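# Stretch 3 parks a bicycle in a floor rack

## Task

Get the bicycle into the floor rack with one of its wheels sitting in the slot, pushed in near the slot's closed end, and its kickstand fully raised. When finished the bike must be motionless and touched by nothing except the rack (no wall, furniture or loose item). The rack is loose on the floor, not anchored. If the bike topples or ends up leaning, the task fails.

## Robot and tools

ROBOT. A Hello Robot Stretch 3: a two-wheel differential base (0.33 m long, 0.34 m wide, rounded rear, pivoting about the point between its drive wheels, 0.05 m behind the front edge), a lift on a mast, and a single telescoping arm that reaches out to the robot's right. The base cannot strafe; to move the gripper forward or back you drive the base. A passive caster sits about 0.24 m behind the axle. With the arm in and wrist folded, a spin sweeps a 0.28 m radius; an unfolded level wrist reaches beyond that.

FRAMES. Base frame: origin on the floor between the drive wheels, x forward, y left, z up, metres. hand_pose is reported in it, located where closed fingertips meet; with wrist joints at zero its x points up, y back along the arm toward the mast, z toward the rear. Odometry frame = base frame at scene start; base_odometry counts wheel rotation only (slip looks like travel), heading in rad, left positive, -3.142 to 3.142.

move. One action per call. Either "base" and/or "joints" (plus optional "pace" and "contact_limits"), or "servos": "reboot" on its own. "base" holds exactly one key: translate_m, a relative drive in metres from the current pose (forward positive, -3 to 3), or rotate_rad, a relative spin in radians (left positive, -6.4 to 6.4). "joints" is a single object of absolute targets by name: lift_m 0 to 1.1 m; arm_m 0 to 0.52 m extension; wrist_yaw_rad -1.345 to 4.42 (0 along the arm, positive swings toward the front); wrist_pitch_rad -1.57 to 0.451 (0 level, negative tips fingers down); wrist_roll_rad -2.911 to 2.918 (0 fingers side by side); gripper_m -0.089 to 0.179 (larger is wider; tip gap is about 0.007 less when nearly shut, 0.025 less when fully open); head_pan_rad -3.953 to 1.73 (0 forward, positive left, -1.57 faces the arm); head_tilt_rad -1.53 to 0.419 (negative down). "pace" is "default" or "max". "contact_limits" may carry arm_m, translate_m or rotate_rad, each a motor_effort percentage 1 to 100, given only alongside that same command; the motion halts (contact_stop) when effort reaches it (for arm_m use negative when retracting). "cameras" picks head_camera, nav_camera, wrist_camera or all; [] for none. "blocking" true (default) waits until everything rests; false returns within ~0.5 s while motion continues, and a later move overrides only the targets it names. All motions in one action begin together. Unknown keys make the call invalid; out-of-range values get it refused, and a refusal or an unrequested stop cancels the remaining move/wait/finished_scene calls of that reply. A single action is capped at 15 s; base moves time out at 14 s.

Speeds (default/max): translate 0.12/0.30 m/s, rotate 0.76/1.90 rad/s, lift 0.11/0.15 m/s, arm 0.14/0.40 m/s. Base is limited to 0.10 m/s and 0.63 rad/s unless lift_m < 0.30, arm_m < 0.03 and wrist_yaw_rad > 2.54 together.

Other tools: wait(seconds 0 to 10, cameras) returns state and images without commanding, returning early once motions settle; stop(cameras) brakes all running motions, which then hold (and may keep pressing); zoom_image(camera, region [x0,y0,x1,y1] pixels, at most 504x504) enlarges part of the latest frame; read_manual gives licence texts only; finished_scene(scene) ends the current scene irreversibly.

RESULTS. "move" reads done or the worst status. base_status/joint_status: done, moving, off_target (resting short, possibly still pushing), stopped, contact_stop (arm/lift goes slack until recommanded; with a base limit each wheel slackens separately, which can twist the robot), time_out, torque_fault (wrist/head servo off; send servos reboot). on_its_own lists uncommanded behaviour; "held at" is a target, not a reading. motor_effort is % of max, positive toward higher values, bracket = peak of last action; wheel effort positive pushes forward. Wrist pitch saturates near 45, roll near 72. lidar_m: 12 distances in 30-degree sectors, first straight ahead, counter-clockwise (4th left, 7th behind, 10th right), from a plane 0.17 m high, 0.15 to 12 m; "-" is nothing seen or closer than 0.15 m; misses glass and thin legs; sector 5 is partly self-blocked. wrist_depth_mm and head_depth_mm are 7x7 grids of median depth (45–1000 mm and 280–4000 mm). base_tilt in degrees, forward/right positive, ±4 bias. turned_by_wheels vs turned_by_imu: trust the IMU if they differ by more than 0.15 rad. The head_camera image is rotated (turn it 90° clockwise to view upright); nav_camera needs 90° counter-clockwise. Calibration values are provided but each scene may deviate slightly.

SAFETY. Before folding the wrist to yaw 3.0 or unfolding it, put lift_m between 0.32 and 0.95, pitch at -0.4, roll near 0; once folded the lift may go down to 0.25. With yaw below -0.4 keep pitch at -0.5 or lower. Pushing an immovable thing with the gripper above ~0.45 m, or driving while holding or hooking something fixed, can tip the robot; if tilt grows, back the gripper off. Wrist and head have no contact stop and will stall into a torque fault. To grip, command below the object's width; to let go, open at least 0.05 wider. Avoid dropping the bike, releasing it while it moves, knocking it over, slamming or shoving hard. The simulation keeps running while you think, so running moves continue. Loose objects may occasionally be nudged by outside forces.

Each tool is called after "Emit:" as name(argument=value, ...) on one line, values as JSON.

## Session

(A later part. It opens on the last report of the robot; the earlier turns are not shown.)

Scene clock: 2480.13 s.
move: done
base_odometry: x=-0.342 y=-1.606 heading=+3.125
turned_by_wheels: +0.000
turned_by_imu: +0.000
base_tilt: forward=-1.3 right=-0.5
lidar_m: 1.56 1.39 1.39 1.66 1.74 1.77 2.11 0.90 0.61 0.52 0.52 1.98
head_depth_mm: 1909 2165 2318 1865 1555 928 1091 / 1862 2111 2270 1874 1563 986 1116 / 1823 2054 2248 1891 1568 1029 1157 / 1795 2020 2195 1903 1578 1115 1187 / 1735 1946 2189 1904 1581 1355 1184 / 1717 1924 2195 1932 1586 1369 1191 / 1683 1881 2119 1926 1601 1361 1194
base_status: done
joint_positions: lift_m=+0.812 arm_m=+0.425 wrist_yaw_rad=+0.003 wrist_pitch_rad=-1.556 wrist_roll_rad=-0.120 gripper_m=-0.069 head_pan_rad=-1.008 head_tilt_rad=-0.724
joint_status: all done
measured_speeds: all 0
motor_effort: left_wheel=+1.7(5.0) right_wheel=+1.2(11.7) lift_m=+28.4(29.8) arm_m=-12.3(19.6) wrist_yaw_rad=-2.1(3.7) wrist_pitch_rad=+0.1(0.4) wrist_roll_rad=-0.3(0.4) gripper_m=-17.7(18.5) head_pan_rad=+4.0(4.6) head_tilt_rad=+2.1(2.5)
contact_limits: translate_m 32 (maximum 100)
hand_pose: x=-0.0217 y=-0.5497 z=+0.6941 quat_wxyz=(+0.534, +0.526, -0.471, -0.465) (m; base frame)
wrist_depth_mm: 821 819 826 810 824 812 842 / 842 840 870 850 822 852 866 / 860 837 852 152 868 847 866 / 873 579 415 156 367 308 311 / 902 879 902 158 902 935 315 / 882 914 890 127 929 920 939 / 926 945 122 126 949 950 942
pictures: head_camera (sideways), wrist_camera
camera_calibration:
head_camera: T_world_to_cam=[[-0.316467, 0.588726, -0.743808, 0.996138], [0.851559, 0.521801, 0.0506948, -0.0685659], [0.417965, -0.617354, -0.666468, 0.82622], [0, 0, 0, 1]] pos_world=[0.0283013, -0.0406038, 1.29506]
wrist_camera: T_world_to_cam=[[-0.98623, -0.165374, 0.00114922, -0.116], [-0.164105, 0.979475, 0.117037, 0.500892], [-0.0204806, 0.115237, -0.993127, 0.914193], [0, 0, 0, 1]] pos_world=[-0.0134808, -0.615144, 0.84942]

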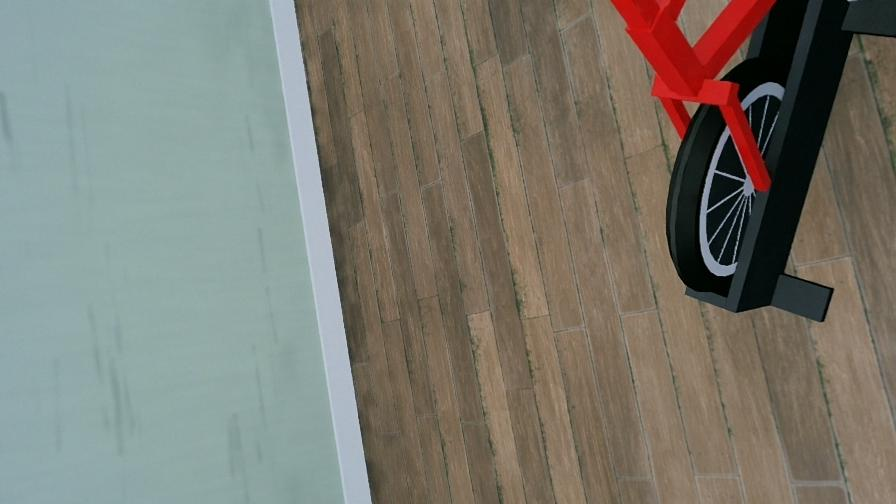

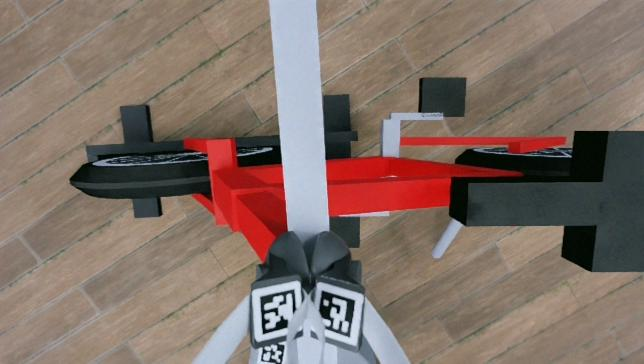

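Emit:
move(base={"translate_m": 0.025}, joints={"arm_m": 0.42, "gripper_m": -0.07}, contact_limits={"translate_m": 25}, cameras=["head_camera"])

Emit:
move(joints={"arm_m": 0.395, "gripper_m": -0.06}, cameras=["head_camera", "wrist_camera"])

Scene clock: 2484.43 s.
move: done
base_odometry: x=-0.367 y=-1.605 heading=+3.124
turned_by_wheels: -0.001
turned_by_imu: -0.001
base_tilt: forward=-1.4 right=-0.4
lidar_m: 1.55 1.37 1.38 1.64 1.75 1.78 2.13 0.89 0.61 0.51 0.51 1.97
head_depth_mm: 1877 2134 2297 1857 1557 915 1095 / 1856 2078 2277 1890 1554 981 1119 / 1806 2033 2245 1889 1579 1030 1140 / 1771 1989 2196 1908 1583 1125 1169 / 1730 1959 2170 1917 1591 1363 1190 / 1697 1914 2161 1911 1594 1367 1197 / 1672 1859 2099 1941 1606 1374 1197
base_status: done
joint_positions: lift_m=+0.812 arm_m=+0.420 wrist_yaw_rad=+0.005 wrist_pitch_rad=-1.555 wrist_roll_rad=-0.120 gripper_m=-0.069 head_pan_rad=-1.008 head_tilt_rad=-0.724
joint_status: all done
measured_speeds: all 0
on_its_own: right_wheel is at rest, and its effort (+23.0) is outside its rest range (-21 to +21)
motor_effort: left_wheel=-9.6(10.0) right_wheel=+23.0(23.0) lift_m=+23.8(31.1) arm_m=-11.1(17.8) wrist_yaw_rad=-4.3(4.7) wrist_pitch_rad=+0.0(0.3) wrist_roll_rad=-0.1(0.5) gripper_m=-18.2(18.7) head_pan_rad=+3.6(4.6) head_tilt_rad=+1.7(2.5)
contact_limits: translate_m 25 (maximum 100)
hand_pose: x=-0.0217 y=-0.5449 z=+0.6942 quat_wxyz=(+0.534, +0.526, -0.471, -0.464) (m; base frame)
wrist_depth_mm: 796 807 825 144 825 824 853 / 804 843 863 148 848 845 862 / 834 832 837 151 878 856 843 / 878 586 414 155 373 313 314 / 882 886 885 158 894 907 322 / 918 912 885 128 932 939 921 / 955 922 119 123 955 922 940
pictures: head_camera (sideways)
camera_calibration:
head_camera: T_world_to_cam=[[-0.316442, 0.588679, -0.743856, 0.9962], [0.851555, 0.521809, 0.0506957, -0.0685671], [0.417994, -0.617392, -0.666414, 0.82615], [0, 0, 0, 1]] pos_world=[0.0283018, -0.0406041, 1.29506]

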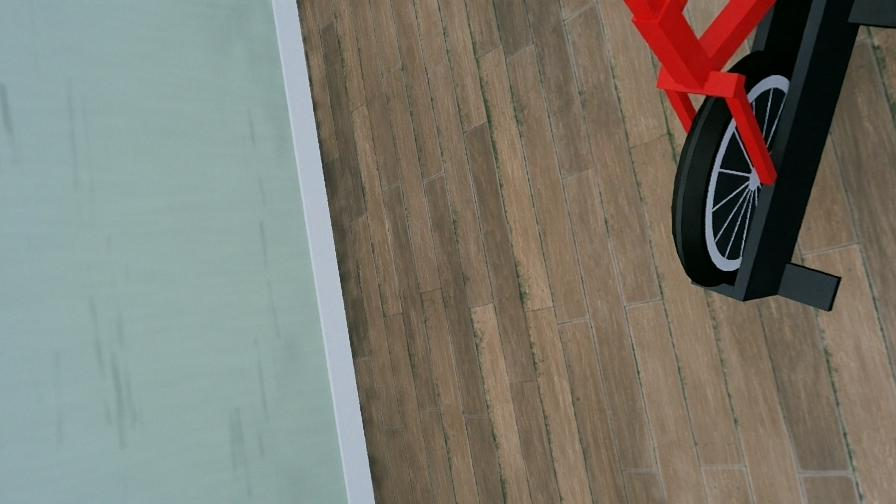

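Scene clock: 2485.57 s.
move: done
base_odometry: x=-0.367 y=-1.605 heading=+3.124
turned_by_wheels: +0.000
turned_by_imu: +0.000
base_tilt: forward=-1.4 right=-0.4
lidar_m: 1.54 1.37 1.38 1.65 1.75 1.78 2.13 0.89 0.61 0.51 0.51 1.97
head_depth_mm: 1891 2128 2334 1856 1558 910 1103 / 1839 2084 2261 1889 1565 967 1116 / 1788 2022 2268 1877 1575 1024 1143 / 1763 1994 2209 1879 1589 1115 1176 / 1744 1953 2173 1911 1592 1358 1188 / 1692 1902 2175 1923 1596 1367 1185 / 1670 1862 2097 1921 1600 1369 1196
base_status: not commanded
joint_positions: lift_m=+0.812 arm_m=+0.395 wrist_yaw_rad=+0.005 wrist_pitch_rad=-1.518 wrist_roll_rad=-0.120 gripper_m=-0.059 head_pan_rad=-1.008 head_tilt_rad=-0.724
joint_status: all done
measured_speeds: all 0
motor_effort: left_wheel=-9.4(10.0) right_wheel=+20.8(22.9) lift_m=+14.8(23.7) arm_m=-17.0(21.7) wrist_yaw_rad=-4.6(5.3) wrist_pitch_rad=-6.8(7.4) wrist_roll_rad=+0.2(0.4) gripper_m=-15.5(38.2) head_pan_rad=+3.2(4.5) head_tilt_rad=+1.4(2.4)
contact_limits: translate_m 25 (maximum 100)
hand_pose: x=-0.0217 y=-0.5294 z=+0.6936 quat_wxyz=(+0.544, +0.516, -0.480, -0.456) (m; base frame)
wrist_depth_mm: 826 832 825 145 851 876 854 / 825 838 831 149 865 893 888 / 842 839 857 152 904 883 871 / 870 645 444 157 371 315 313 / 865 863 864 159 882 903 322 / 868 913 890 128 928 915 927 / 919 900 121 125 932 933 961
pictures: head_camera (sideways), wrist_camera
camera_calibration:
head_camera: T_world_to_cam=[[-0.316442, 0.588678, -0.743856, 0.9962], [0.851554, 0.52181, 0.0506957, -0.0685671], [0.417995, -0.617392, -0.666414, 0.82615], [0, 0, 0, 1]] pos_world=[0.0283018, -0.0406041, 1.29506]
wrist_camera: T_world_to_cam=[[-0.985893, -0.167215, 0.00731115, -0.117885], [-0.16611, 0.98287, 0.0798359, 0.508668], [-0.0205356, 0.0774953, -0.996781, 0.893872], [0, 0, 0, 1]] pos_world=[-0.0133711, -0.588938, 0.851247]

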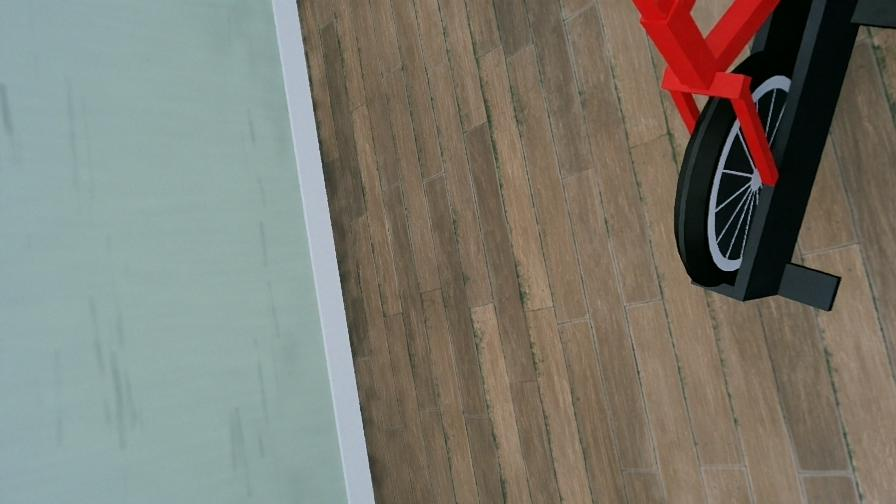

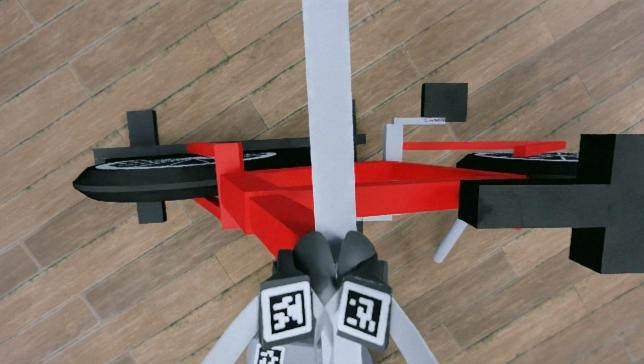

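Emit:
move(joints={"arm_m": 0.404, "gripper_m": -0.02}, cameras=[])

Emit:
move(joints={"gripper_m": 0.09}, cameras=["wrist_camera"])

Emit:
move(joints={"lift_m": 0.93}, cameras=[])

Emit:
move(joints={"arm_m": 0.05, "wrist_roll_rad": 0.0, "gripper_m": -0.04, "head_pan_rad": -1.9, "head_tilt_rad": -0.75}, cameras=["head_camera", "nav_camera"])

Scene clock: 2490.87 s.
move: done
base_odometry: x=-0.367 y=-1.605 heading=+3.124
turned_by_wheels: +0.000
turned_by_imu: +0.000
base_tilt: forward=-1.3 right=-0.5
lidar_m: 1.55 1.38 1.38 1.64 1.75 1.78 2.13 0.89 0.61 0.51 0.51 1.96
head_depth_mm: 1885 2127 2325 1868 1555 910 1105 / 1833 2079 2277 1867 1565 971 1112 / 1811 2048 2245 1886 1567 1027 1147 / 1770 2001 2231 1906 1579 1124 1165 / 1734 1947 2170 1898 1593 1351 1186 / 1699 1900 2149 1914 1596 1369 1191 / 1657 1871 2093 1956 1610 1372 1196
base_status: not commanded
joint_positions: lift_m=+0.812 arm_m=+0.404 wrist_yaw_rad=+0.005 wrist_pitch_rad=-1.544 wrist_roll_rad=-0.120 gripper_m=-0.020 head_pan_rad=-1.008 head_tilt_rad=-0.724
joint_status: all done
measured_speeds: all 0
motor_effort: left_wheel=-9.1(9.9) right_wheel=+17.5(20.9) lift_m=+14.5(14.5) arm_m=+14.4(19.1) wrist_yaw_rad=-3.6(5.1) wrist_pitch_rad=-2.0(6.9) wrist_roll_rad=-0.3(0.4) gripper_m=-9.0(74.1) head_pan_rad=+4.3(4.6) head_tilt_rad=+1.8(2.7)
contact_limits: translate_m 25 (maximum 100)
hand_pose: x=-0.0217 y=-0.5318 z=+0.6939 quat_wxyz=(+0.537, +0.523, -0.474, -0.462) (m; base frame)
wrist_depth_mm: 790 809 835 144 855 840 835 / 832 834 835 147 840 860 852 / 834 853 861 151 876 894 871 / 848 545 405 155 366 310 315 / 870 879 892 159 884 894 320 / 901 918 916 130 930 919 938 / 927 879 121 168 124 946 970
pictures: none
No camera images: "cameras" was empty.

Scene clock: 2492.50 s.
move: done
base_odometry: x=-0.367 y=-1.605 heading=+3.125
turned_by_wheels: +0.001
turned_by_imu: +0.001
base_tilt: forward=-1.3 right=-0.4
lidar_m: 1.55 1.37 1.38 1.64 1.75 1.78 2.14 0.89 0.61 0.51 0.51 1.97
head_depth_mm: 1874 2152 2329 1875 1561 909 1101 / 1845 2067 2256 1873 1555 969 1117 / 1813 2037 2254 1895 1572 1024 1138 / 1765 1987 2218 1893 1579 1125 1166 / 1732 1951 2176 1914 1590 1364 1178 / 1701 1900 2161 1920 1599 1363 1186 / 1664 1858 2106 1933 1612 1373 1205
base_status: not commanded
joint_positions: lift_m=+0.812 arm_m=+0.404 wrist_yaw_rad=+0.002 wrist_pitch_rad=-1.548 wrist_roll_rad=-0.120 gripper_m=+0.090 head_pan_rad=-1.008 head_tilt_rad=-0.724
joint_status: all done
measured_speeds: all 0
motor_effort: left_wheel=-2.7(9.8) right_wheel=+2.8(17.6) lift_m=+23.6(23.6) arm_m=+14.4(15.6) wrist_yaw_rad=-2.0(5.6) wrist_pitch_rad=-1.3(2.4) wrist_roll_rad=+0.0(0.3) gripper_m=+0.1(81.0) head_pan_rad=+4.3(4.6) head_tilt_rad=+1.6(2.6)
contact_limits: translate_m 25 (maximum 100)
hand_pose: x=-0.0217 y=-0.5306 z=+0.6940 quat_wxyz=(+0.536, +0.524, -0.473, -0.464) (m; base frame)
wrist_depth_mm: 789 827 808 143 830 824 826 / 821 811 828 147 846 864 847 / 855 838 833 150 860 832 868 / 842 840 394 154 361 313 306 / 874 883 890 165 913 929 321 / 903 121 909 164 144 932 926 / 924 117 936 170 125 952 982
pictures: wrist_camera
camera_calibration:
wrist_camera: T_world_to_cam=[[-0.986283, -0.165045, 0.00234905, -0.11349], [-0.163793, 0.980365, 0.109805, 0.487705], [-0.0204256, 0.107914, -0.99395, 0.908511], [0, 0, 0, 1]] pos_world=[-0.0134939, -0.594901, 0.849729]

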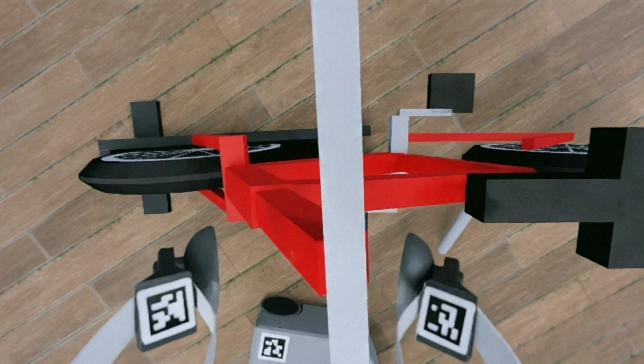

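Scene clock: 2494.40 s.
move: done
base_odometry: x=-0.367 y=-1.605 heading=+3.125
turned_by_wheels: +0.000
turned_by_imu: +0.000
base_tilt: forward=-1.4 right=-0.5
lidar_m: 1.54 1.37 1.37 1.65 1.75 1.78 2.13 0.89 0.61 0.51 0.51 1.97
head_depth_mm: 1881 2152 2316 1855 1554 908 1110 / 1836 2083 2254 1884 1567 970 1119 / 1783 2037 2262 1890 1571 1023 1145 / 1767 1999 2217 1907 1591 1125 1171 / 1728 1939 2180 1909 1597 1353 1186 / 1706 1883 2150 1913 1600 1363 1194 / 1660 1856 2099 1939 1594 1368 1191
base_status: not commanded
joint_positions: lift_m=+0.930 arm_m=+0.404 wrist_yaw_rad=+0.002 wrist_pitch_rad=-1.549 wrist_roll_rad=-0.120 gripper_m=+0.090 head_pan_rad=-1.008 head_tilt_rad=-0.724
joint_status: all done
measured_speeds: all 0
motor_effort: left_wheel=-2.4(3.1) right_wheel=+2.9(3.1) lift_m=+33.6(38.1) arm_m=+13.1(14.8) wrist_yaw_rad=-1.6(3.1) wrist_pitch_rad=-1.0(1.5) wrist_roll_rad=-0.3(0.5) gripper_m=+0.2(1.0) head_pan_rad=+4.3(4.6) head_tilt_rad=+2.1(2.6)
contact_limits: translate_m 25 (maximum 100)
hand_pose: x=-0.0217 y=-0.5304 z=+0.8120 quat_wxyz=(+0.535, +0.524, -0.473, -0.464) (m; base frame)
wrist_depth_mm: 935 930 966 945 936 965 973 / 932 944 945 970 961 978 - / 987 940 - 756 968 - 993 / 971 995 693 407 486 432 436 / - - 988 - - - - / - 120 - 961 144 - - / - 117 - 886 125 - -
pictures: none
No camera images: "cameras" was empty.

Scene clock: 2498.20 s.
move: done
base_odometry: x=-0.367 y=-1.605 heading=+3.125
turned_by_wheels: +0.000
turned_by_imu: +0.000
base_tilt: forward=-1.3 right=-0.5
lidar_m: 1.55 1.38 1.38 1.64 1.75 1.78 2.14 0.89 0.61 0.51 0.51 1.97
head_depth_mm: 2963 2950 2256 - - - 1159 / 3105 2988 2368 - - 1284 1168 / 3263 3060 2392 - - 1305 1172 / 3406 3022 2411 - - 1090 1130 / 3237 3115 2394 - - - 1119 / 2785 2892 2351 2006 - 887 1091 / 2462 2600 2367 1895 1582 1357 972
base_status: not commanded
joint_positions: lift_m=+0.930 arm_m=+0.050 wrist_yaw_rad=+0.002 wrist_pitch_rad=-1.550 wrist_roll_rad=-0.004 gripper_m=-0.039 head_pan_rad=-1.892 head_tilt_rad=-0.740
joint_status: all done
measured_speeds: all 0
motor_effort: left_wheel=-2.1(2.7) right_wheel=+2.1(3.0) lift_m=+33.7(34.6) arm_m=-14.8(20.1) wrist_yaw_rad=-1.2(3.4) wrist_pitch_rad=-1.0(1.6) wrist_roll_rad=+1.3(2.8) gripper_m=-12.7(89.0) head_pan_rad=-3.2(4.5) head_tilt_rad=-4.3(7.0)
contact_limits: translate_m 25 (maximum 100)
hand_pose: x=-0.0217 y=-0.1761 z=+0.8120 quat_wxyz=(+0.507, +0.496, -0.503, -0.494) (m; base frame)
wrist_depth_mm: 936 937 730 983 755 942 965 / 938 934 955 975 951 971 - / 979 942 965 - 978 951 - / 997 - 968 844 - 992 - / - - - 852 - - - / - - 126 130 - - - / - - 122 128 - - -
pictures: head_camera (sideways), nav_camera (sideways)
camera_calibration:
head_camera: T_world_to_cam=[[0.258214, 0.629391, -0.732934, 0.97846], [0.943259, -0.328197, 0.0504797, -0.0688442], [-0.208776, -0.704382, -0.678424, 0.845595], [0, 0, 0, 1]] pos_world=[-0.0111744, -0.0428066, 1.29429]
nav_camera: T_world_to_cam=[[-0.210166, -0.644927, 0.734779, -0.911262], [-0.961057, 0.274227, -0.0341942, 0.102933], [-0.179444, -0.713351, -0.677444, 0.83883], [0, 0, 0, 1]] pos_world=[0.0579302, -0.0175443, 1.24136]

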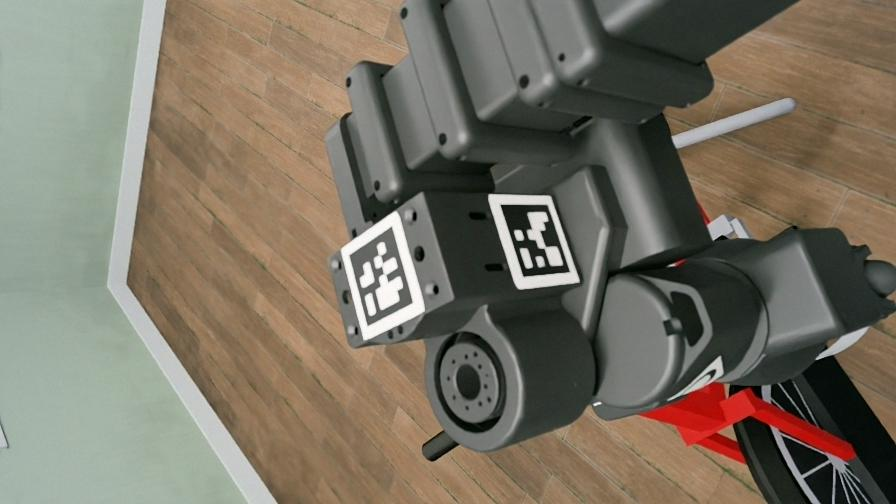

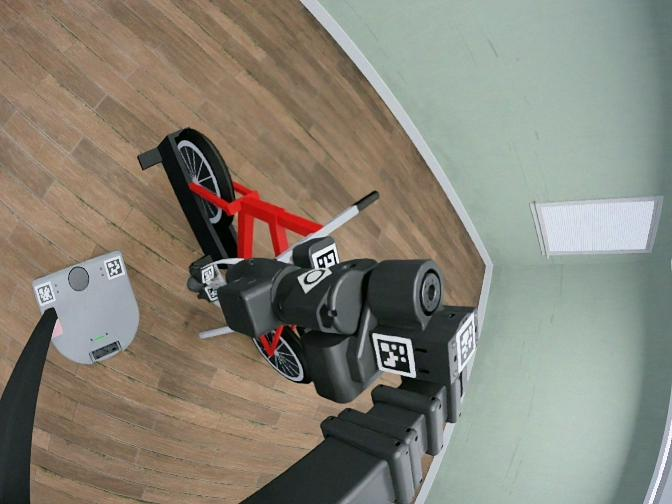

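Emit:
move(joints={"arm_m": 0.404, "wrist_roll_rad": -0.16, "gripper_m": 0.09, "head_pan_rad": -1.3, "head_tilt_rad": -0.78}, cameras=["wrist_camera"])

Emit:
move(joints={"lift_m": 0.806}, cameras=["wrist_camera"])

Scene clock: 2554.47 s.
move: done
base_odometry: x=-0.367 y=-1.605 heading=+3.125
turned_by_wheels: +0.000
turned_by_imu: +0.000
base_tilt: forward=-1.3 right=-0.5
lidar_m: 1.55 1.38 1.38 1.65 1.75 1.79 2.13 0.89 0.61 0.51 0.51 1.97
head_depth_mm: 2230 460 555 1741 1520 1043 1133 / 2252 2555 2049 1694 831 1174 1118 / 2113 2416 2198 1799 1522 1112 1162 / 2004 2268 2232 1814 1519 1057 1165 / 1900 2157 2207 1817 1532 1102 1166 / 1811 2027 2154 1829 1544 1304 1170 / 1728 1929 2119 1831 1547 1346 1175
base_status: not commanded
joint_positions: lift_m=+0.930 arm_m=+0.404 wrist_yaw_rad=+0.000 wrist_pitch_rad=-1.550 wrist_roll_rad=-0.156 gripper_m=+0.090 head_pan_rad=-1.308 head_tilt_rad=-0.770
joint_status: all done
measured_speeds: all 0
motor_effort: left_wheel=-1.6(2.3) right_wheel=+1.9(2.4) lift_m=+31.2(32.4) arm_m=+14.4(23.4) wrist_yaw_rad=-0.5(2.2) wrist_pitch_rad=-0.9(1.2) wrist_roll_rad=-1.6(2.9) gripper_m=+0.3(82.5) head_pan_rad=+4.5(6.1) head_tilt_rad=-4.5(6.2)
contact_limits: translate_m 25 (maximum 100)
hand_pose: x=-0.0216 y=-0.5301 z=+0.8120 quat_wxyz=(+0.543, +0.532, -0.464, -0.455) (m; base frame)
wrist_depth_mm: 919 961 916 951 954 946 972 / 939 937 985 957 996 952 976 / 969 985 973 737 - 970 978 / - 998 - 418 473 434 434 / - - - - - - - / - 120 - 950 144 - - / - 117 - 883 124 - -
pictures: wrist_camera
camera_calibration:
wrist_camera: T_world_to_cam=[[-0.980219, -0.197897, 0.00271535, -0.131229], [-0.196358, 0.974134, 0.111836, 0.468615], [-0.024777, 0.10909, -0.993723, 1.02616], [0, 0, 0, 1]] pos_world=[-0.0111913, -0.594407, 0.967666]

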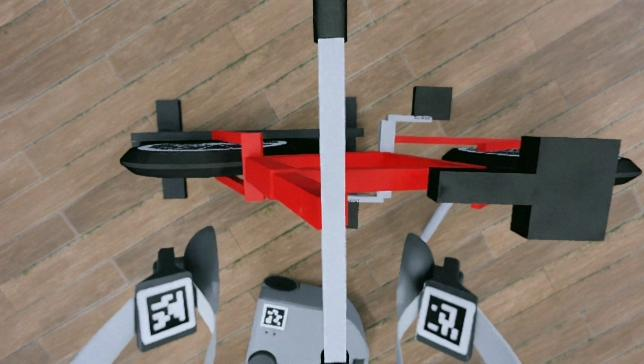

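Scene clock: 2556.43 s.
move: done
base_odometry: x=-0.367 y=-1.605 heading=+3.125
turned_by_wheels: +0.000
turned_by_imu: +0.000
base_tilt: forward=-1.3 right=-0.5
lidar_m: 1.54 1.37 1.38 1.65 1.75 1.78 2.14 0.89 0.61 0.51 0.51 1.97
head_depth_mm: 2414 2623 537 1725 1513 1044 1134 / 2258 2529 2115 793 813 1171 1121 / 2130 2410 2196 1798 1481 1120 1156 / 2003 2275 2211 1801 1521 1055 1164 / 1923 2141 2229 1814 1543 1110 1169 / 1819 2036 2162 1827 1533 1299 1174 / 1724 1928 2130 1833 1550 1334 1179
base_status: not commanded
joint_positions: lift_m=+0.806 arm_m=+0.404 wrist_yaw_rad=+0.000 wrist_pitch_rad=-1.550 wrist_roll_rad=-0.156 gripper_m=+0.090 head_pan_rad=-1.308 head_tilt_rad=-0.770
joint_status: all done
measured_speeds: all 0
motor_effort: left_wheel=-1.6(2.3) right_wheel=+1.9(2.2) lift_m=+18.1(35.0) arm_m=+13.8(15.7) wrist_yaw_rad=-0.1(1.7) wrist_pitch_rad=-0.9(1.3) wrist_roll_rad=-1.6(2.1) gripper_m=-0.5(1.1) head_pan_rad=+4.2(4.6) head_tilt_rad=-4.3(5.3)
contact_limits: translate_m 25 (maximum 100)
hand_pose: x=-0.0216 y=-0.5301 z=+0.6880 quat_wxyz=(+0.543, +0.532, -0.464, -0.455) (m; base frame)
wrist_depth_mm: 837 802 820 137 829 820 854 / 811 833 846 141 831 818 896 / 847 829 874 145 861 863 853 / 860 858 383 149 357 318 305 / 887 883 872 159 889 894 312 / 896 120 904 160 144 934 930 / 932 117 907 164 124 936 925
pictures: wrist_camera
camera_calibration:
wrist_camera: T_world_to_cam=[[-0.980219, -0.197897, 0.00271538, -0.130892], [-0.196358, 0.974134, 0.111835, 0.482482], [-0.024777, 0.10909, -0.993723, 0.902941], [0, 0, 0, 1]] pos_world=[-0.0111913, -0.594407, 0.84367]

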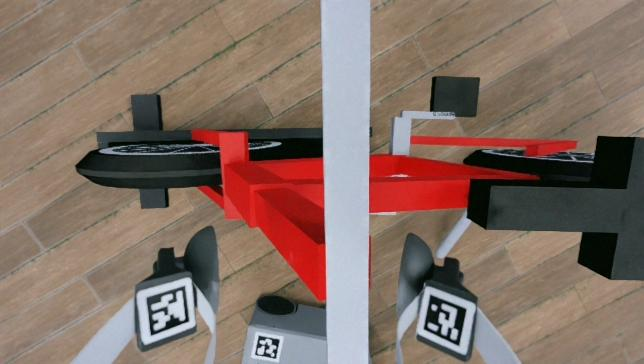

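Emit:
move(base={"translate_m": -0.014}, cameras=[])

Emit:
move(joints={"gripper_m": -0.05}, cameras=["wrist_camera"])

Emit:
move(joints={"arm_m": 0.435, "lift_m": 0.812, "gripper_m": -0.06}, cameras=["wrist_camera", "head_camera"])

Scene clock: 2560.10 s.
move: done
base_odometry: x=-0.353 y=-1.605 heading=+3.125
turned_by_wheels: +0.000
turned_by_imu: +0.000
base_tilt: forward=-1.4 right=-0.4
lidar_m: 1.55 1.39 1.39 1.66 1.75 1.77 2.13 0.90 0.61 0.51 0.51 1.98
head_depth_mm: 2427 2675 537 1724 1505 1055 1152 / 2247 2549 2131 794 794 1126 1113 / 2125 2437 2167 1789 1422 1132 1164 / 2005 2308 2202 1808 1525 1061 1166 / 1909 2141 2230 1819 1529 1061 1173 / 1817 2020 2197 1842 1541 1262 1177 / 1739 1931 2111 1831 1541 1346 1178
base_status: done
joint_positions: lift_m=+0.806 arm_m=+0.404 wrist_yaw_rad=+0.000 wrist_pitch_rad=-1.550 wrist_roll_rad=-0.156 gripper_m=+0.090 head_pan_rad=-1.308 head_tilt_rad=-0.770
joint_status: not commanded
measured_speeds: all 0
motor_effort: left_wheel=-2.0(5.9) right_wheel=-3.1(6.1) lift_m=+18.7(19.1) arm_m=+10.1(12.3) wrist_yaw_rad=-0.7(2.0) wrist_pitch_rad=-1.1(1.1) wrist_roll_rad=-1.8(2.0) gripper_m=+1.1(1.2) head_pan_rad=+3.8(4.5) head_tilt_rad=-4.8(5.5)
hand_pose: x=-0.0216 y=-0.5301 z=+0.6880 quat_wxyz=(+0.543, +0.532, -0.464, -0.455) (m; base frame)
wrist_depth_mm: 820 813 808 138 807 810 840 / 834 811 830 141 830 857 859 / 876 815 732 145 847 853 852 / 856 854 342 149 357 305 304 / 863 906 298 154 881 918 308 / 909 121 143 158 143 901 934 / 915 117 909 164 125 927 950
pictures: none
No camera images: "cameras" was empty.

Scene clock: 2562.03 s.
move: done
base_odometry: x=-0.353 y=-1.605 heading=+3.125
turned_by_wheels: +0.000
turned_by_imu: +0.000
base_tilt: forward=-1.3 right=-0.4
lidar_m: 1.56 1.38 1.39 1.66 1.74 1.78 2.12 0.90 0.61 0.51 0.51 1.98
head_depth_mm: 2427 2666 536 1723 1504 1062 1147 / 2266 2557 2138 730 795 1122 1113 / 2135 2423 2197 1788 1496 1128 1163 / 2020 2296 2218 1807 1530 1057 1164 / 1919 2140 2240 1811 1545 1059 1167 / 1826 2050 2181 1816 1536 1259 1168 / 1735 1925 2114 1833 1542 1343 1183
base_status: not commanded
joint_positions: lift_m=+0.806 arm_m=+0.404 wrist_yaw_rad=+0.000 wrist_pitch_rad=-1.549 wrist_roll_rad=-0.158 gripper_m=-0.049 head_pan_rad=-1.308 head_tilt_rad=-0.770
joint_status: all done
measured_speeds: all 0
motor_effort: left_wheel=-1.2(1.9) right_wheel=-2.5(3.5) lift_m=+32.1(32.1) arm_m=+9.4(10.7) wrist_yaw_rad=-0.6(1.8) wrist_pitch_rad=-1.2(1.5) wrist_roll_rad=-0.9(1.8) gripper_m=-18.7(96.6) head_pan_rad=+3.9(4.6) head_tilt_rad=-4.1(5.2)
hand_pose: x=-0.0216 y=-0.5305 z=+0.6879 quat_wxyz=(+0.544, +0.532, -0.464, -0.454) (m; base frame)
wrist_depth_mm: 795 806 828 137 857 840 842 / 808 842 850 140 813 854 857 / 855 822 727 144 859 857 900 / 851 855 337 148 363 304 302 / 875 884 886 152 892 923 312 / 885 923 126 130 933 928 905 / 894 940 121 126 931 935 933
pictures: wrist_camera
camera_calibration:
wrist_camera: T_world_to_cam=[[-0.979855, -0.199687, 0.00304124, -0.132131], [-0.198137, 0.973935, 0.110422, 0.48369], [-0.0250118, 0.107595, -0.99388, 0.902172], [0, 0, 0, 1]] pos_world=[-0.0110678, -0.594536, 0.843643]

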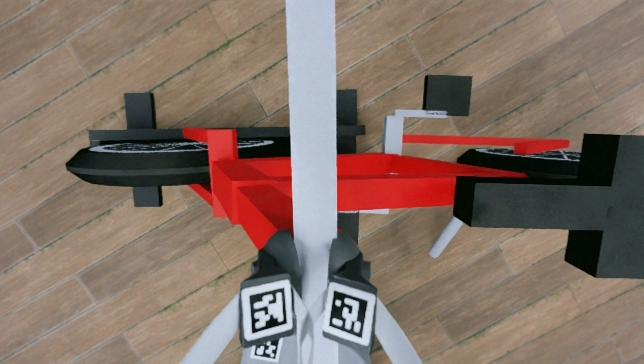

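Scene clock: 2563.27 s.
move: done
base_odometry: x=-0.353 y=-1.605 heading=+3.125
turned_by_wheels: +0.000
turned_by_imu: +0.000
base_tilt: forward=-1.3 right=-0.4
lidar_m: 1.56 1.38 1.39 1.66 1.74 1.78 2.12 0.91 0.61 0.52 0.52 1.98
head_depth_mm: 2418 2561 561 1743 1511 1061 1149 / 2261 2528 2058 798 872 1128 1123 / 2123 2424 2202 1786 985 1134 1164 / 2014 2290 2223 1808 1532 1072 1167 / 1915 2154 2218 1828 1534 1086 1174 / 1837 2036 2159 1827 1546 1262 1170 / 1747 1931 2102 1827 1547 1337 1171
base_status: not commanded
joint_positions: lift_m=+0.812 arm_m=+0.435 wrist_yaw_rad=+0.000 wrist_pitch_rad=-1.554 wrist_roll_rad=-0.158 gripper_m=-0.059 head_pan_rad=-1.308 head_tilt_rad=-0.770
joint_status: all done
measured_speeds: all 0
motor_effort: left_wheel=-1.5(1.8) right_wheel=-1.3(2.5) lift_m=+35.9(40.2) arm_m=+16.0(22.0) wrist_yaw_rad=-0.1(1.9) wrist_pitch_rad=-0.2(1.3) wrist_roll_rad=-0.9(1.3) gripper_m=-19.5(66.0) head_pan_rad=+3.9(4.6) head_tilt_rad=-4.4(4.9)
hand_pose: x=-0.0216 y=-0.5601 z=+0.6941 quat_wxyz=(+0.542, +0.534, -0.462, -0.455) (m; base frame)
wrist_depth_mm: 809 825 821 146 825 834 818 / 812 862 845 149 860 858 854 / 856 825 834 152 840 889 849 / 894 845 388 156 376 310 309 / 875 898 904 158 921 918 315 / 896 904 927 128 922 903 906 / 951 927 120 127 922 965 950
pictures: head_camera (sideways), wrist_camera
camera_calibration:
head_camera: T_world_to_cam=[[-0.137104, 0.688253, -0.712398, 0.954107], [0.968307, 0.244697, 0.0500488, -0.0684341], [0.208768, -0.682958, -0.699989, 0.871096], [0, 0, 0, 1]] pos_world=[0.0152202, -0.0449991, 1.29289]
wrist_camera: T_world_to_cam=[[-0.979785, -0.200041, 0.00200456, -0.13755], [-0.198476, 0.973275, 0.115515, 0.507973], [-0.0250587, 0.112782, -0.993304, 0.914028], [0, 0, 0, 1]] pos_world=[-0.0110445, -0.624999, 0.849504]

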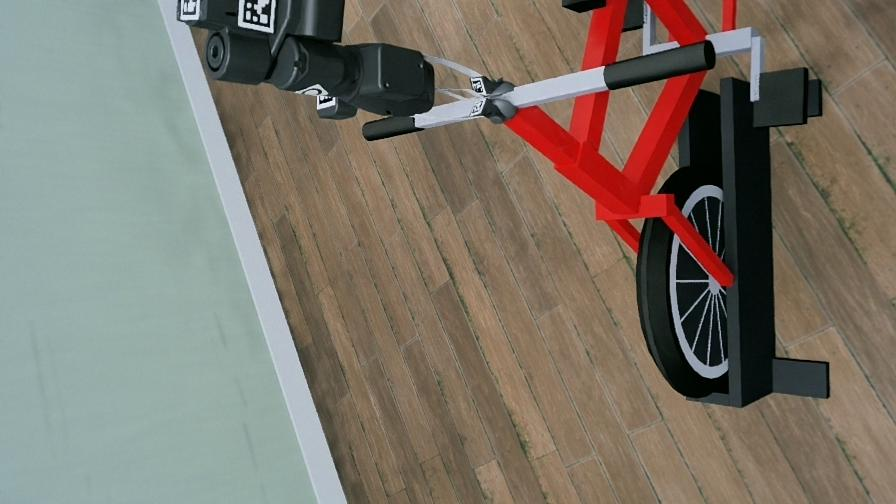

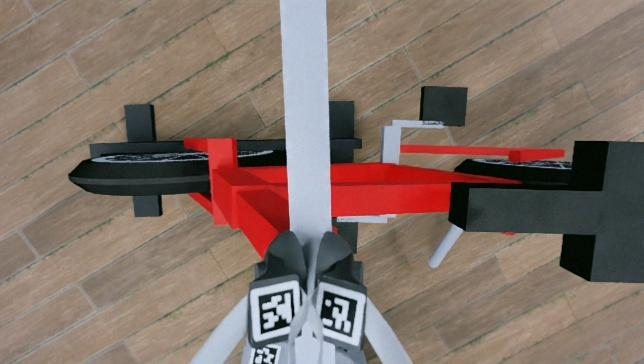

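Emit:
move(joints={"arm_m": 0.465, "gripper_m": -0.06}, cameras=["head_camera"])

Emit:
move(joints={"arm_m": 0.485, "lift_m": 0.81, "gripper_m": -0.06}, contact_limits={"arm_m": 45}, cameras=["wrist_camera", "head_camera"])

Scene clock: 2566.33 s.
move: done
base_odometry: x=-0.353 y=-1.605 heading=+3.125
turned_by_wheels: +0.000
turned_by_imu: +0.000
base_tilt: forward=-1.4 right=-0.4
lidar_m: 1.56 1.38 1.39 1.66 1.74 1.78 2.13 0.92 0.61 0.52 0.52 1.98
head_depth_mm: 2400 578 588 1751 1446 1068 1157 / 2270 2518 924 849 1412 1130 1115 / 2156 2424 2184 1797 1003 1134 1160 / 2022 2286 2210 1807 1521 1083 1161 / 1902 2157 2215 1809 1533 1093 1169 / 1816 2060 2171 1822 1539 1262 1178 / 1738 1932 2115 1841 1546 1345 1175
base_status: not commanded
joint_positions: lift_m=+0.812 arm_m=+0.465 wrist_yaw_rad=+0.000 wrist_pitch_rad=-1.556 wrist_roll_rad=-0.158 gripper_m=-0.059 head_pan_rad=-1.308 head_tilt_rad=-0.770
joint_status: all done
measured_speeds: all 0
motor_effort: left_wheel=+1.4(1.9) right_wheel=-3.2(3.4) lift_m=+28.5(31.8) arm_m=+15.7(24.2) wrist_yaw_rad=+0.6(2.0) wrist_pitch_rad=+0.0(0.4) wrist_roll_rad=-0.9(1.2) gripper_m=-19.2(19.2) head_pan_rad=+3.7(4.7) head_tilt_rad=-4.7(4.8)
hand_pose: x=-0.0216 y=-0.5897 z=+0.6942 quat_wxyz=(+0.542, +0.534, -0.462, -0.456) (m; base frame)
wrist_depth_mm: 832 823 838 815 822 865 830 / 848 844 829 848 871 847 842 / 867 902 868 156 880 831 872 / 872 685 441 159 511 339 314 / 898 898 295 159 894 312 313 / 906 925 128 130 913 907 338 / 912 933 121 126 935 964 929
pictures: head_camera (sideways)
camera_calibration:
head_camera: T_world_to_cam=[[-0.137123, 0.688323, -0.712326, 0.954014], [0.968308, 0.244692, 0.0500473, -0.0684321], [0.208749, -0.682889, -0.700062, 0.871191], [0, 0, 0, 1]] pos_world=[0.01522, -0.0449982, 1.29288]

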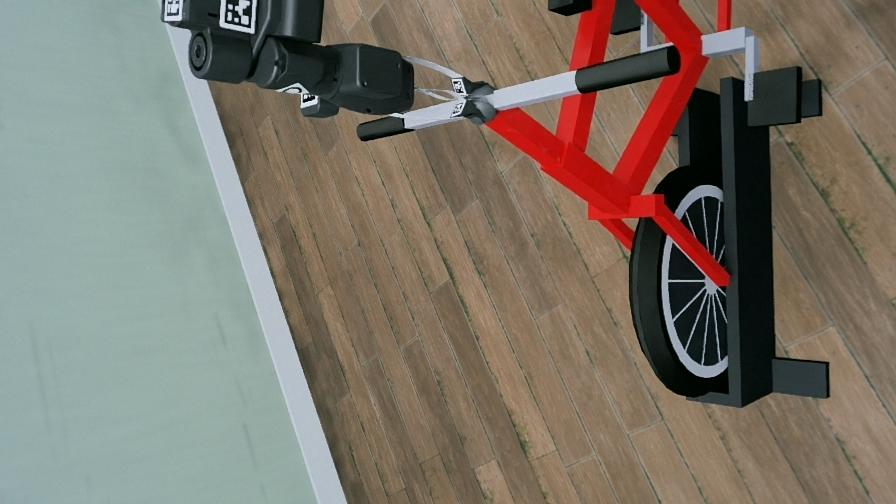

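Scene clock: 2567.37 s.
move: done
base_odometry: x=-0.353 y=-1.605 heading=+3.125
turned_by_wheels: +0.000
turned_by_imu: +0.000
base_tilt: forward=-1.3 right=-0.4
lidar_m: 1.56 1.39 1.39 1.66 1.74 1.78 2.13 3.33 0.61 0.52 0.53 1.97
head_depth_mm: 2409 590 625 1777 1212 1086 1148 / 2266 2533 936 856 918 1134 1134 / 2123 2428 2223 1790 978 1124 1162 / 2011 2298 2210 1804 1528 1080 1171 / 1907 2126 2250 1811 1539 1105 1172 / 1823 2032 2162 1821 1541 1257 1173 / 1734 1926 2093 1831 1548 1337 1178
base_status: not commanded
joint_positions: lift_m=+0.810 arm_m=+0.485 wrist_yaw_rad=+0.000 wrist_pitch_rad=-1.556 wrist_roll_rad=-0.159 gripper_m=-0.059 head_pan_rad=-1.308 head_tilt_rad=-0.770
joint_status: all done
measured_speeds: all 0
motor_effort: left_wheel=+3.4(3.6) right_wheel=-5.9(6.1) lift_m=+21.4(29.4) arm_m=+12.0(24.6) wrist_yaw_rad=-0.8(1.6) wrist_pitch_rad=+0.0(0.4) wrist_roll_rad=-1.0(1.1) gripper_m=-18.3(19.2) head_pan_rad=+3.9(4.5) head_tilt_rad=-4.0(4.8)
contact_limits: arm_m 45 (drawing in: default 34, maximum 55; extending or still: default 43, maximum 70)
hand_pose: x=-0.0216 y=-0.6097 z=+0.6921 quat_wxyz=(+0.542, +0.534, -0.462, -0.456) (m; base frame)
wrist_depth_mm: 835 813 836 832 822 836 835 / 838 827 812 839 862 852 855 / 831 856 848 157 846 863 877 / 886 684 447 329 868 612 310 / 880 900 353 160 713 313 314 / 910 893 126 130 935 929 337 / 940 926 119 127 933 971 961
pictures: head_camera (sideways), wrist_camera
camera_calibration:
head_camera: T_world_to_cam=[[-0.137123, 0.688323, -0.712326, 0.954014], [0.968308, 0.244692, 0.0500473, -0.0684321], [0.208749, -0.682889, -0.700062, 0.871191], [0, 0, 0, 1]] pos_world=[0.01522, -0.0449982, 1.29288]
wrist_camera: T_world_to_cam=[[-0.979646, -0.200728, 0.00162142, -0.147615], [-0.199153, 0.972907, 0.117428, 0.554893], [-0.0251486, 0.114715, -0.99308, 0.91866], [0, 0, 0, 1]] pos_world=[-0.0109985, -0.674874, 0.847382]

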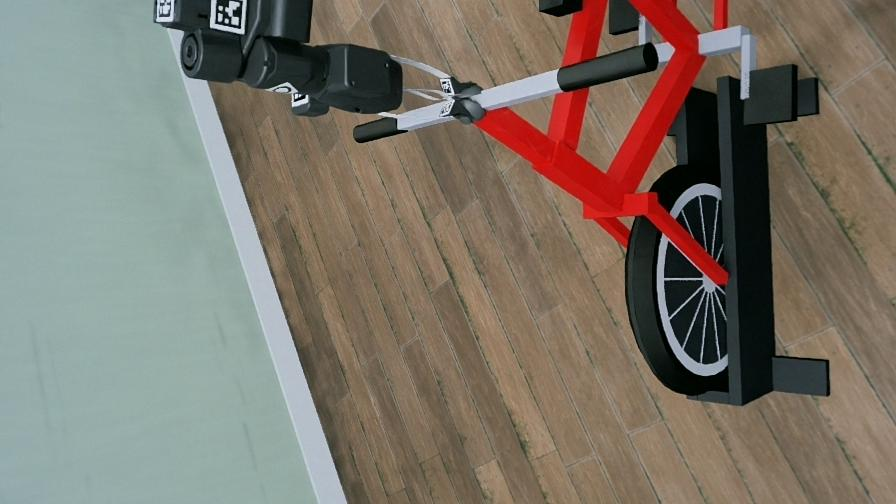

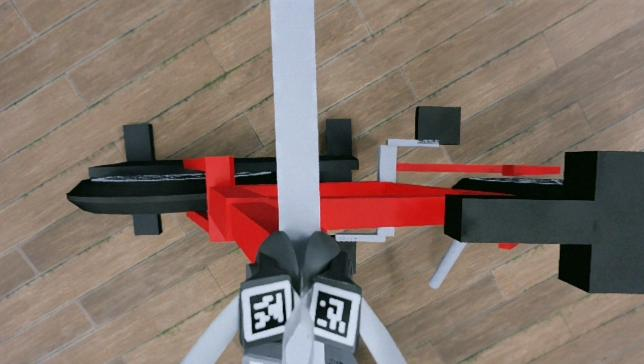

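Emit:
move(joints={"arm_m": 0.505, "lift_m": 0.807, "gripper_m": -0.06}, contact_limits={"arm_m": 45}, cameras=["head_camera"])

Emit:
move(joints={"arm_m": 0.518, "lift_m": 0.804, "gripper_m": -0.06}, contact_limits={"arm_m": 45}, cameras=["wrist_camera", "head_camera"])

Scene clock: 2575.23 s.
move: contact_stop
base_odometry: x=-0.353 y=-1.605 heading=+3.125
turned_by_wheels: +0.000
turned_by_imu: +0.000
base_tilt: forward=-1.4 right=-0.5
lidar_m: 1.55 1.38 1.39 1.65 1.74 1.78 2.12 3.32 0.61 0.53 0.53 1.98
head_depth_mm: 2418 599 649 1763 946 1096 1150 / 2252 2542 935 907 1444 1147 1138 / 2146 2439 2219 1805 999 1142 1160 / 2015 2295 2228 1811 1525 1112 1165 / 1918 2145 2215 1815 1530 1112 1171 / 1823 2042 2184 1835 1538 1269 1172 / 1731 1929 2131 1844 1545 1335 1179
base_status: not commanded
joint_positions: lift_m=+0.807 arm_m=+0.505 wrist_yaw_rad=+0.000 wrist_pitch_rad=-1.556 wrist_roll_rad=-0.160 gripper_m=-0.059 head_pan_rad=-1.308 head_tilt_rad=-0.770
joint_status: lift_m contact_stop (moved -0.003 of -0.003); the others done
measured_speeds: all 0
on_its_own: lift_m is slack since a contact_stop
motor_effort: left_wheel=+3.1(3.6) right_wheel=-5.2(6.2) lift_m=+25.8(32.5) arm_m=+18.4(24.9) wrist_yaw_rad=-0.4(1.1) wrist_pitch_rad=+0.2(0.5) wrist_roll_rad=+0.0(0.8) gripper_m=-18.9(19.1) head_pan_rad=+4.1(4.4) head_tilt_rad=-4.8(4.9)
contact_limits: arm_m 45 (drawing in: default 34, maximum 55; extending or still: default 43, maximum 70)
hand_pose: x=-0.0216 y=-0.6296 z=+0.6892 quat_wxyz=(+0.542, +0.535, -0.461, -0.455) (m; base frame)
wrist_depth_mm: 788 826 819 829 826 817 824 / 852 816 836 819 856 879 856 / 830 874 855 155 856 864 884 / 889 826 449 158 879 871 313 / 873 884 368 158 739 315 313 / 954 895 154 129 933 899 316 / 917 919 120 126 958 928 972
pictures: head_camera (sideways)
camera_calibration:
head_camera: T_world_to_cam=[[-0.13713, 0.688347, -0.712302, 0.953982], [0.968309, 0.244691, 0.0500467, -0.0684314], [0.208743, -0.682865, -0.700087, 0.871224], [0, 0, 0, 1]] pos_world=[0.0152199, -0.0449979, 1.29288]

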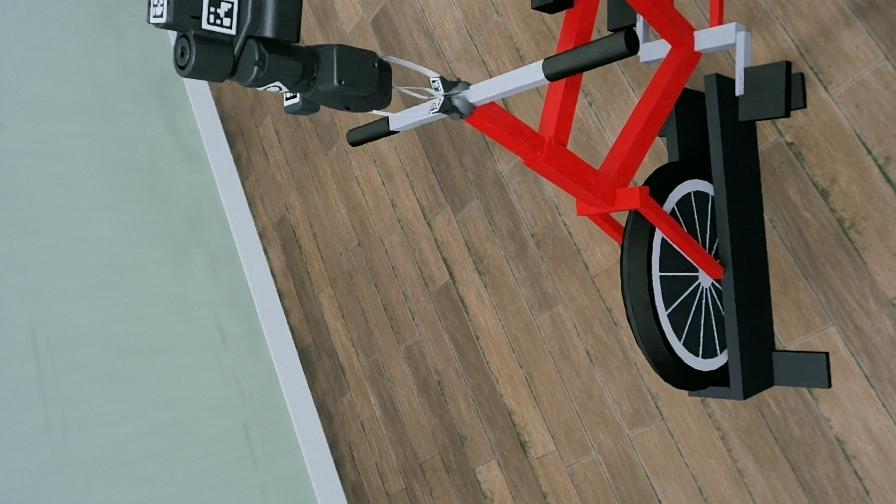

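not run: a stop that you did not command came earlier in this reply.

Emit:
move(joints={"arm_m": 0.45, "lift_m": 0.81, "gripper_m": -0.06}, cameras=[])

Emit:
move(joints={"arm_m": 0.408, "gripper_m": -0.06}, cameras=["wrist_camera", "head_camera"])

Scene clock: 2607.93 s.
move: done
base_odometry: x=-0.353 y=-1.605 heading=+3.125
turned_by_wheels: +0.000
turned_by_imu: +0.000
base_tilt: forward=-1.3 right=-0.4
lidar_m: 1.56 1.38 1.39 1.66 1.74 1.78 2.12 0.92 0.61 0.53 0.53 1.98
head_depth_mm: 2412 567 579 1731 1417 1075 1152 / 2250 2543 2003 847 901 1149 1138 / 2135 2433 2175 1792 1007 1131 1162 / 2023 2279 2216 1814 1525 1091 1162 / 1911 2146 2218 1822 1548 1086 1164 / 1811 2034 2186 1829 1535 1277 1175 / 1749 1927 2118 1831 1537 1332 1177
base_status: not commanded
joint_positions: lift_m=+0.810 arm_m=+0.450 wrist_yaw_rad=+0.001 wrist_pitch_rad=-1.526 wrist_roll_rad=-0.160 gripper_m=-0.059 head_pan_rad=-1.308 head_tilt_rad=-0.770
joint_status: all done
measured_speeds: all 0
motor_effort: left_wheel=+0.5(3.7) right_wheel=+0.1(5.1) lift_m=+18.4(39.1) arm_m=-17.1(24.2) wrist_yaw_rad=+0.0(1.5) wrist_pitch_rad=-5.3(6.1) wrist_roll_rad=-0.2(0.6) gripper_m=-18.3(19.4) head_pan_rad=+3.0(4.4) head_tilt_rad=-4.3(4.8)
hand_pose: x=-0.0216 y=-0.5824 z=+0.6917 quat_wxyz=(+0.550, +0.526, -0.468, -0.448) (m; base frame)
wrist_depth_mm: 782 827 816 816 826 827 865 / 817 842 849 841 840 856 848 / 849 850 835 154 866 887 877 / 850 692 435 156 858 587 310 / 875 852 532 158 740 311 316 / 875 887 886 128 909 947 348 / 904 920 120 163 905 950 937
pictures: none
No camera images: "cameras" was empty.

Scene clock: 2609.30 s.
move: done
base_odometry: x=-0.353 y=-1.605 heading=+3.125
turned_by_wheels: +0.000
turned_by_imu: +0.000
base_tilt: forward=-1.4 right=-0.5
lidar_m: 1.56 1.39 1.39 1.66 1.74 1.78 2.12 0.90 0.61 0.52 0.52 1.98
head_depth_mm: 2401 2678 537 1740 1498 1052 1150 / 2279 2540 2070 739 867 1146 1121 / 2119 2440 2210 1796 1489 1127 1165 / 2027 2307 2225 1821 1530 1062 1165 / 1936 2147 2247 1813 1529 1076 1166 / 1825 2059 2169 1821 1556 1285 1175 / 1739 1925 2116 1838 1545 1336 1178
base_status: not commanded
joint_positions: lift_m=+0.810 arm_m=+0.408 wrist_yaw_rad=+0.002 wrist_pitch_rad=-1.496 wrist_roll_rad=-0.161 gripper_m=-0.059 head_pan_rad=-1.308 head_tilt_rad=-0.770
joint_status: all done
measured_speeds: all 0
on_its_own: wrist_pitch_rad is at rest, and its effort (-11.0) is outside its rest range (-8 to +12)
motor_effort: left_wheel=-2.8(3.0) right_wheel=+7.4(7.4) lift_m=+9.7(18.5) arm_m=-17.9(25.5) wrist_yaw_rad=-2.6(2.6) wrist_pitch_rad=-11.0(15.3) wrist_roll_rad=-0.1(0.6) gripper_m=-15.5(18.2) head_pan_rad=+3.8(4.7) head_tilt_rad=-4.4(4.9)
hand_pose: x=-0.0216 y=-0.5481 z=+0.6914 quat_wxyz=(+0.559, +0.518, -0.474, -0.441) (m; base frame)
wrist_depth_mm: 824 836 843 826 847 872 863 / 845 826 844 845 852 867 870 / 845 826 853 151 884 880 866 / 838 530 401 156 606 422 314 / 866 862 894 157 902 318 319 / 860 904 892 127 901 915 350 / 858 870 121 127 916 907 922
pictures: head_camera (sideways), wrist_camera
camera_calibration:
head_camera: T_world_to_cam=[[-0.13713, 0.688347, -0.712302, 0.953982], [0.968308, 0.244692, 0.0500467, -0.0684314], [0.208744, -0.682865, -0.700087, 0.871224], [0, 0, 0, 1]] pos_world=[0.0152199, -0.0449979, 1.29288]
wrist_camera: T_world_to_cam=[[-0.978964, -0.203561, 0.0138415, -0.145234], [-0.202435, 0.977537, 0.0586609, 0.538147], [-0.0254717, 0.054625, -0.998182, 0.881442], [0, 0, 0, 1]] pos_world=[-0.0107873, -0.603771, 0.850282]

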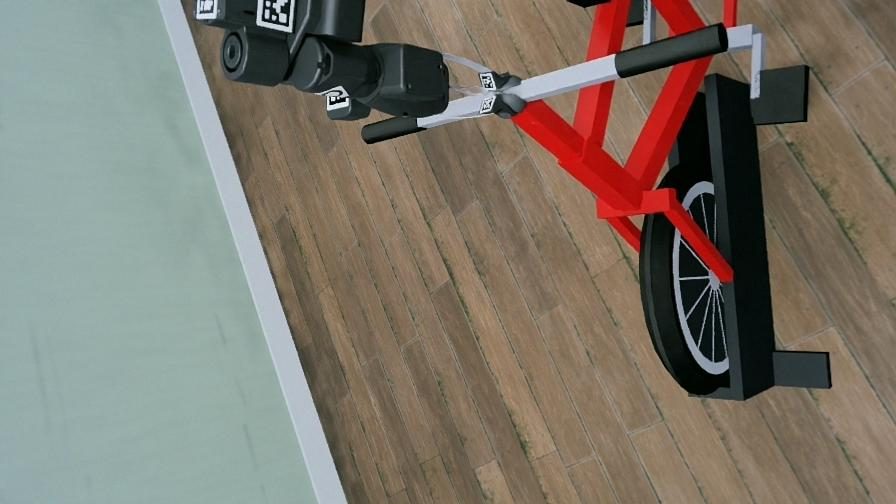

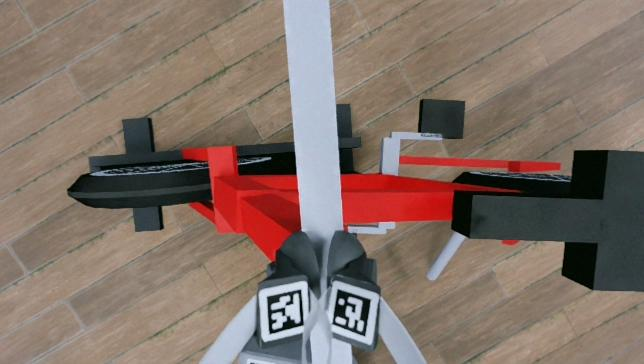

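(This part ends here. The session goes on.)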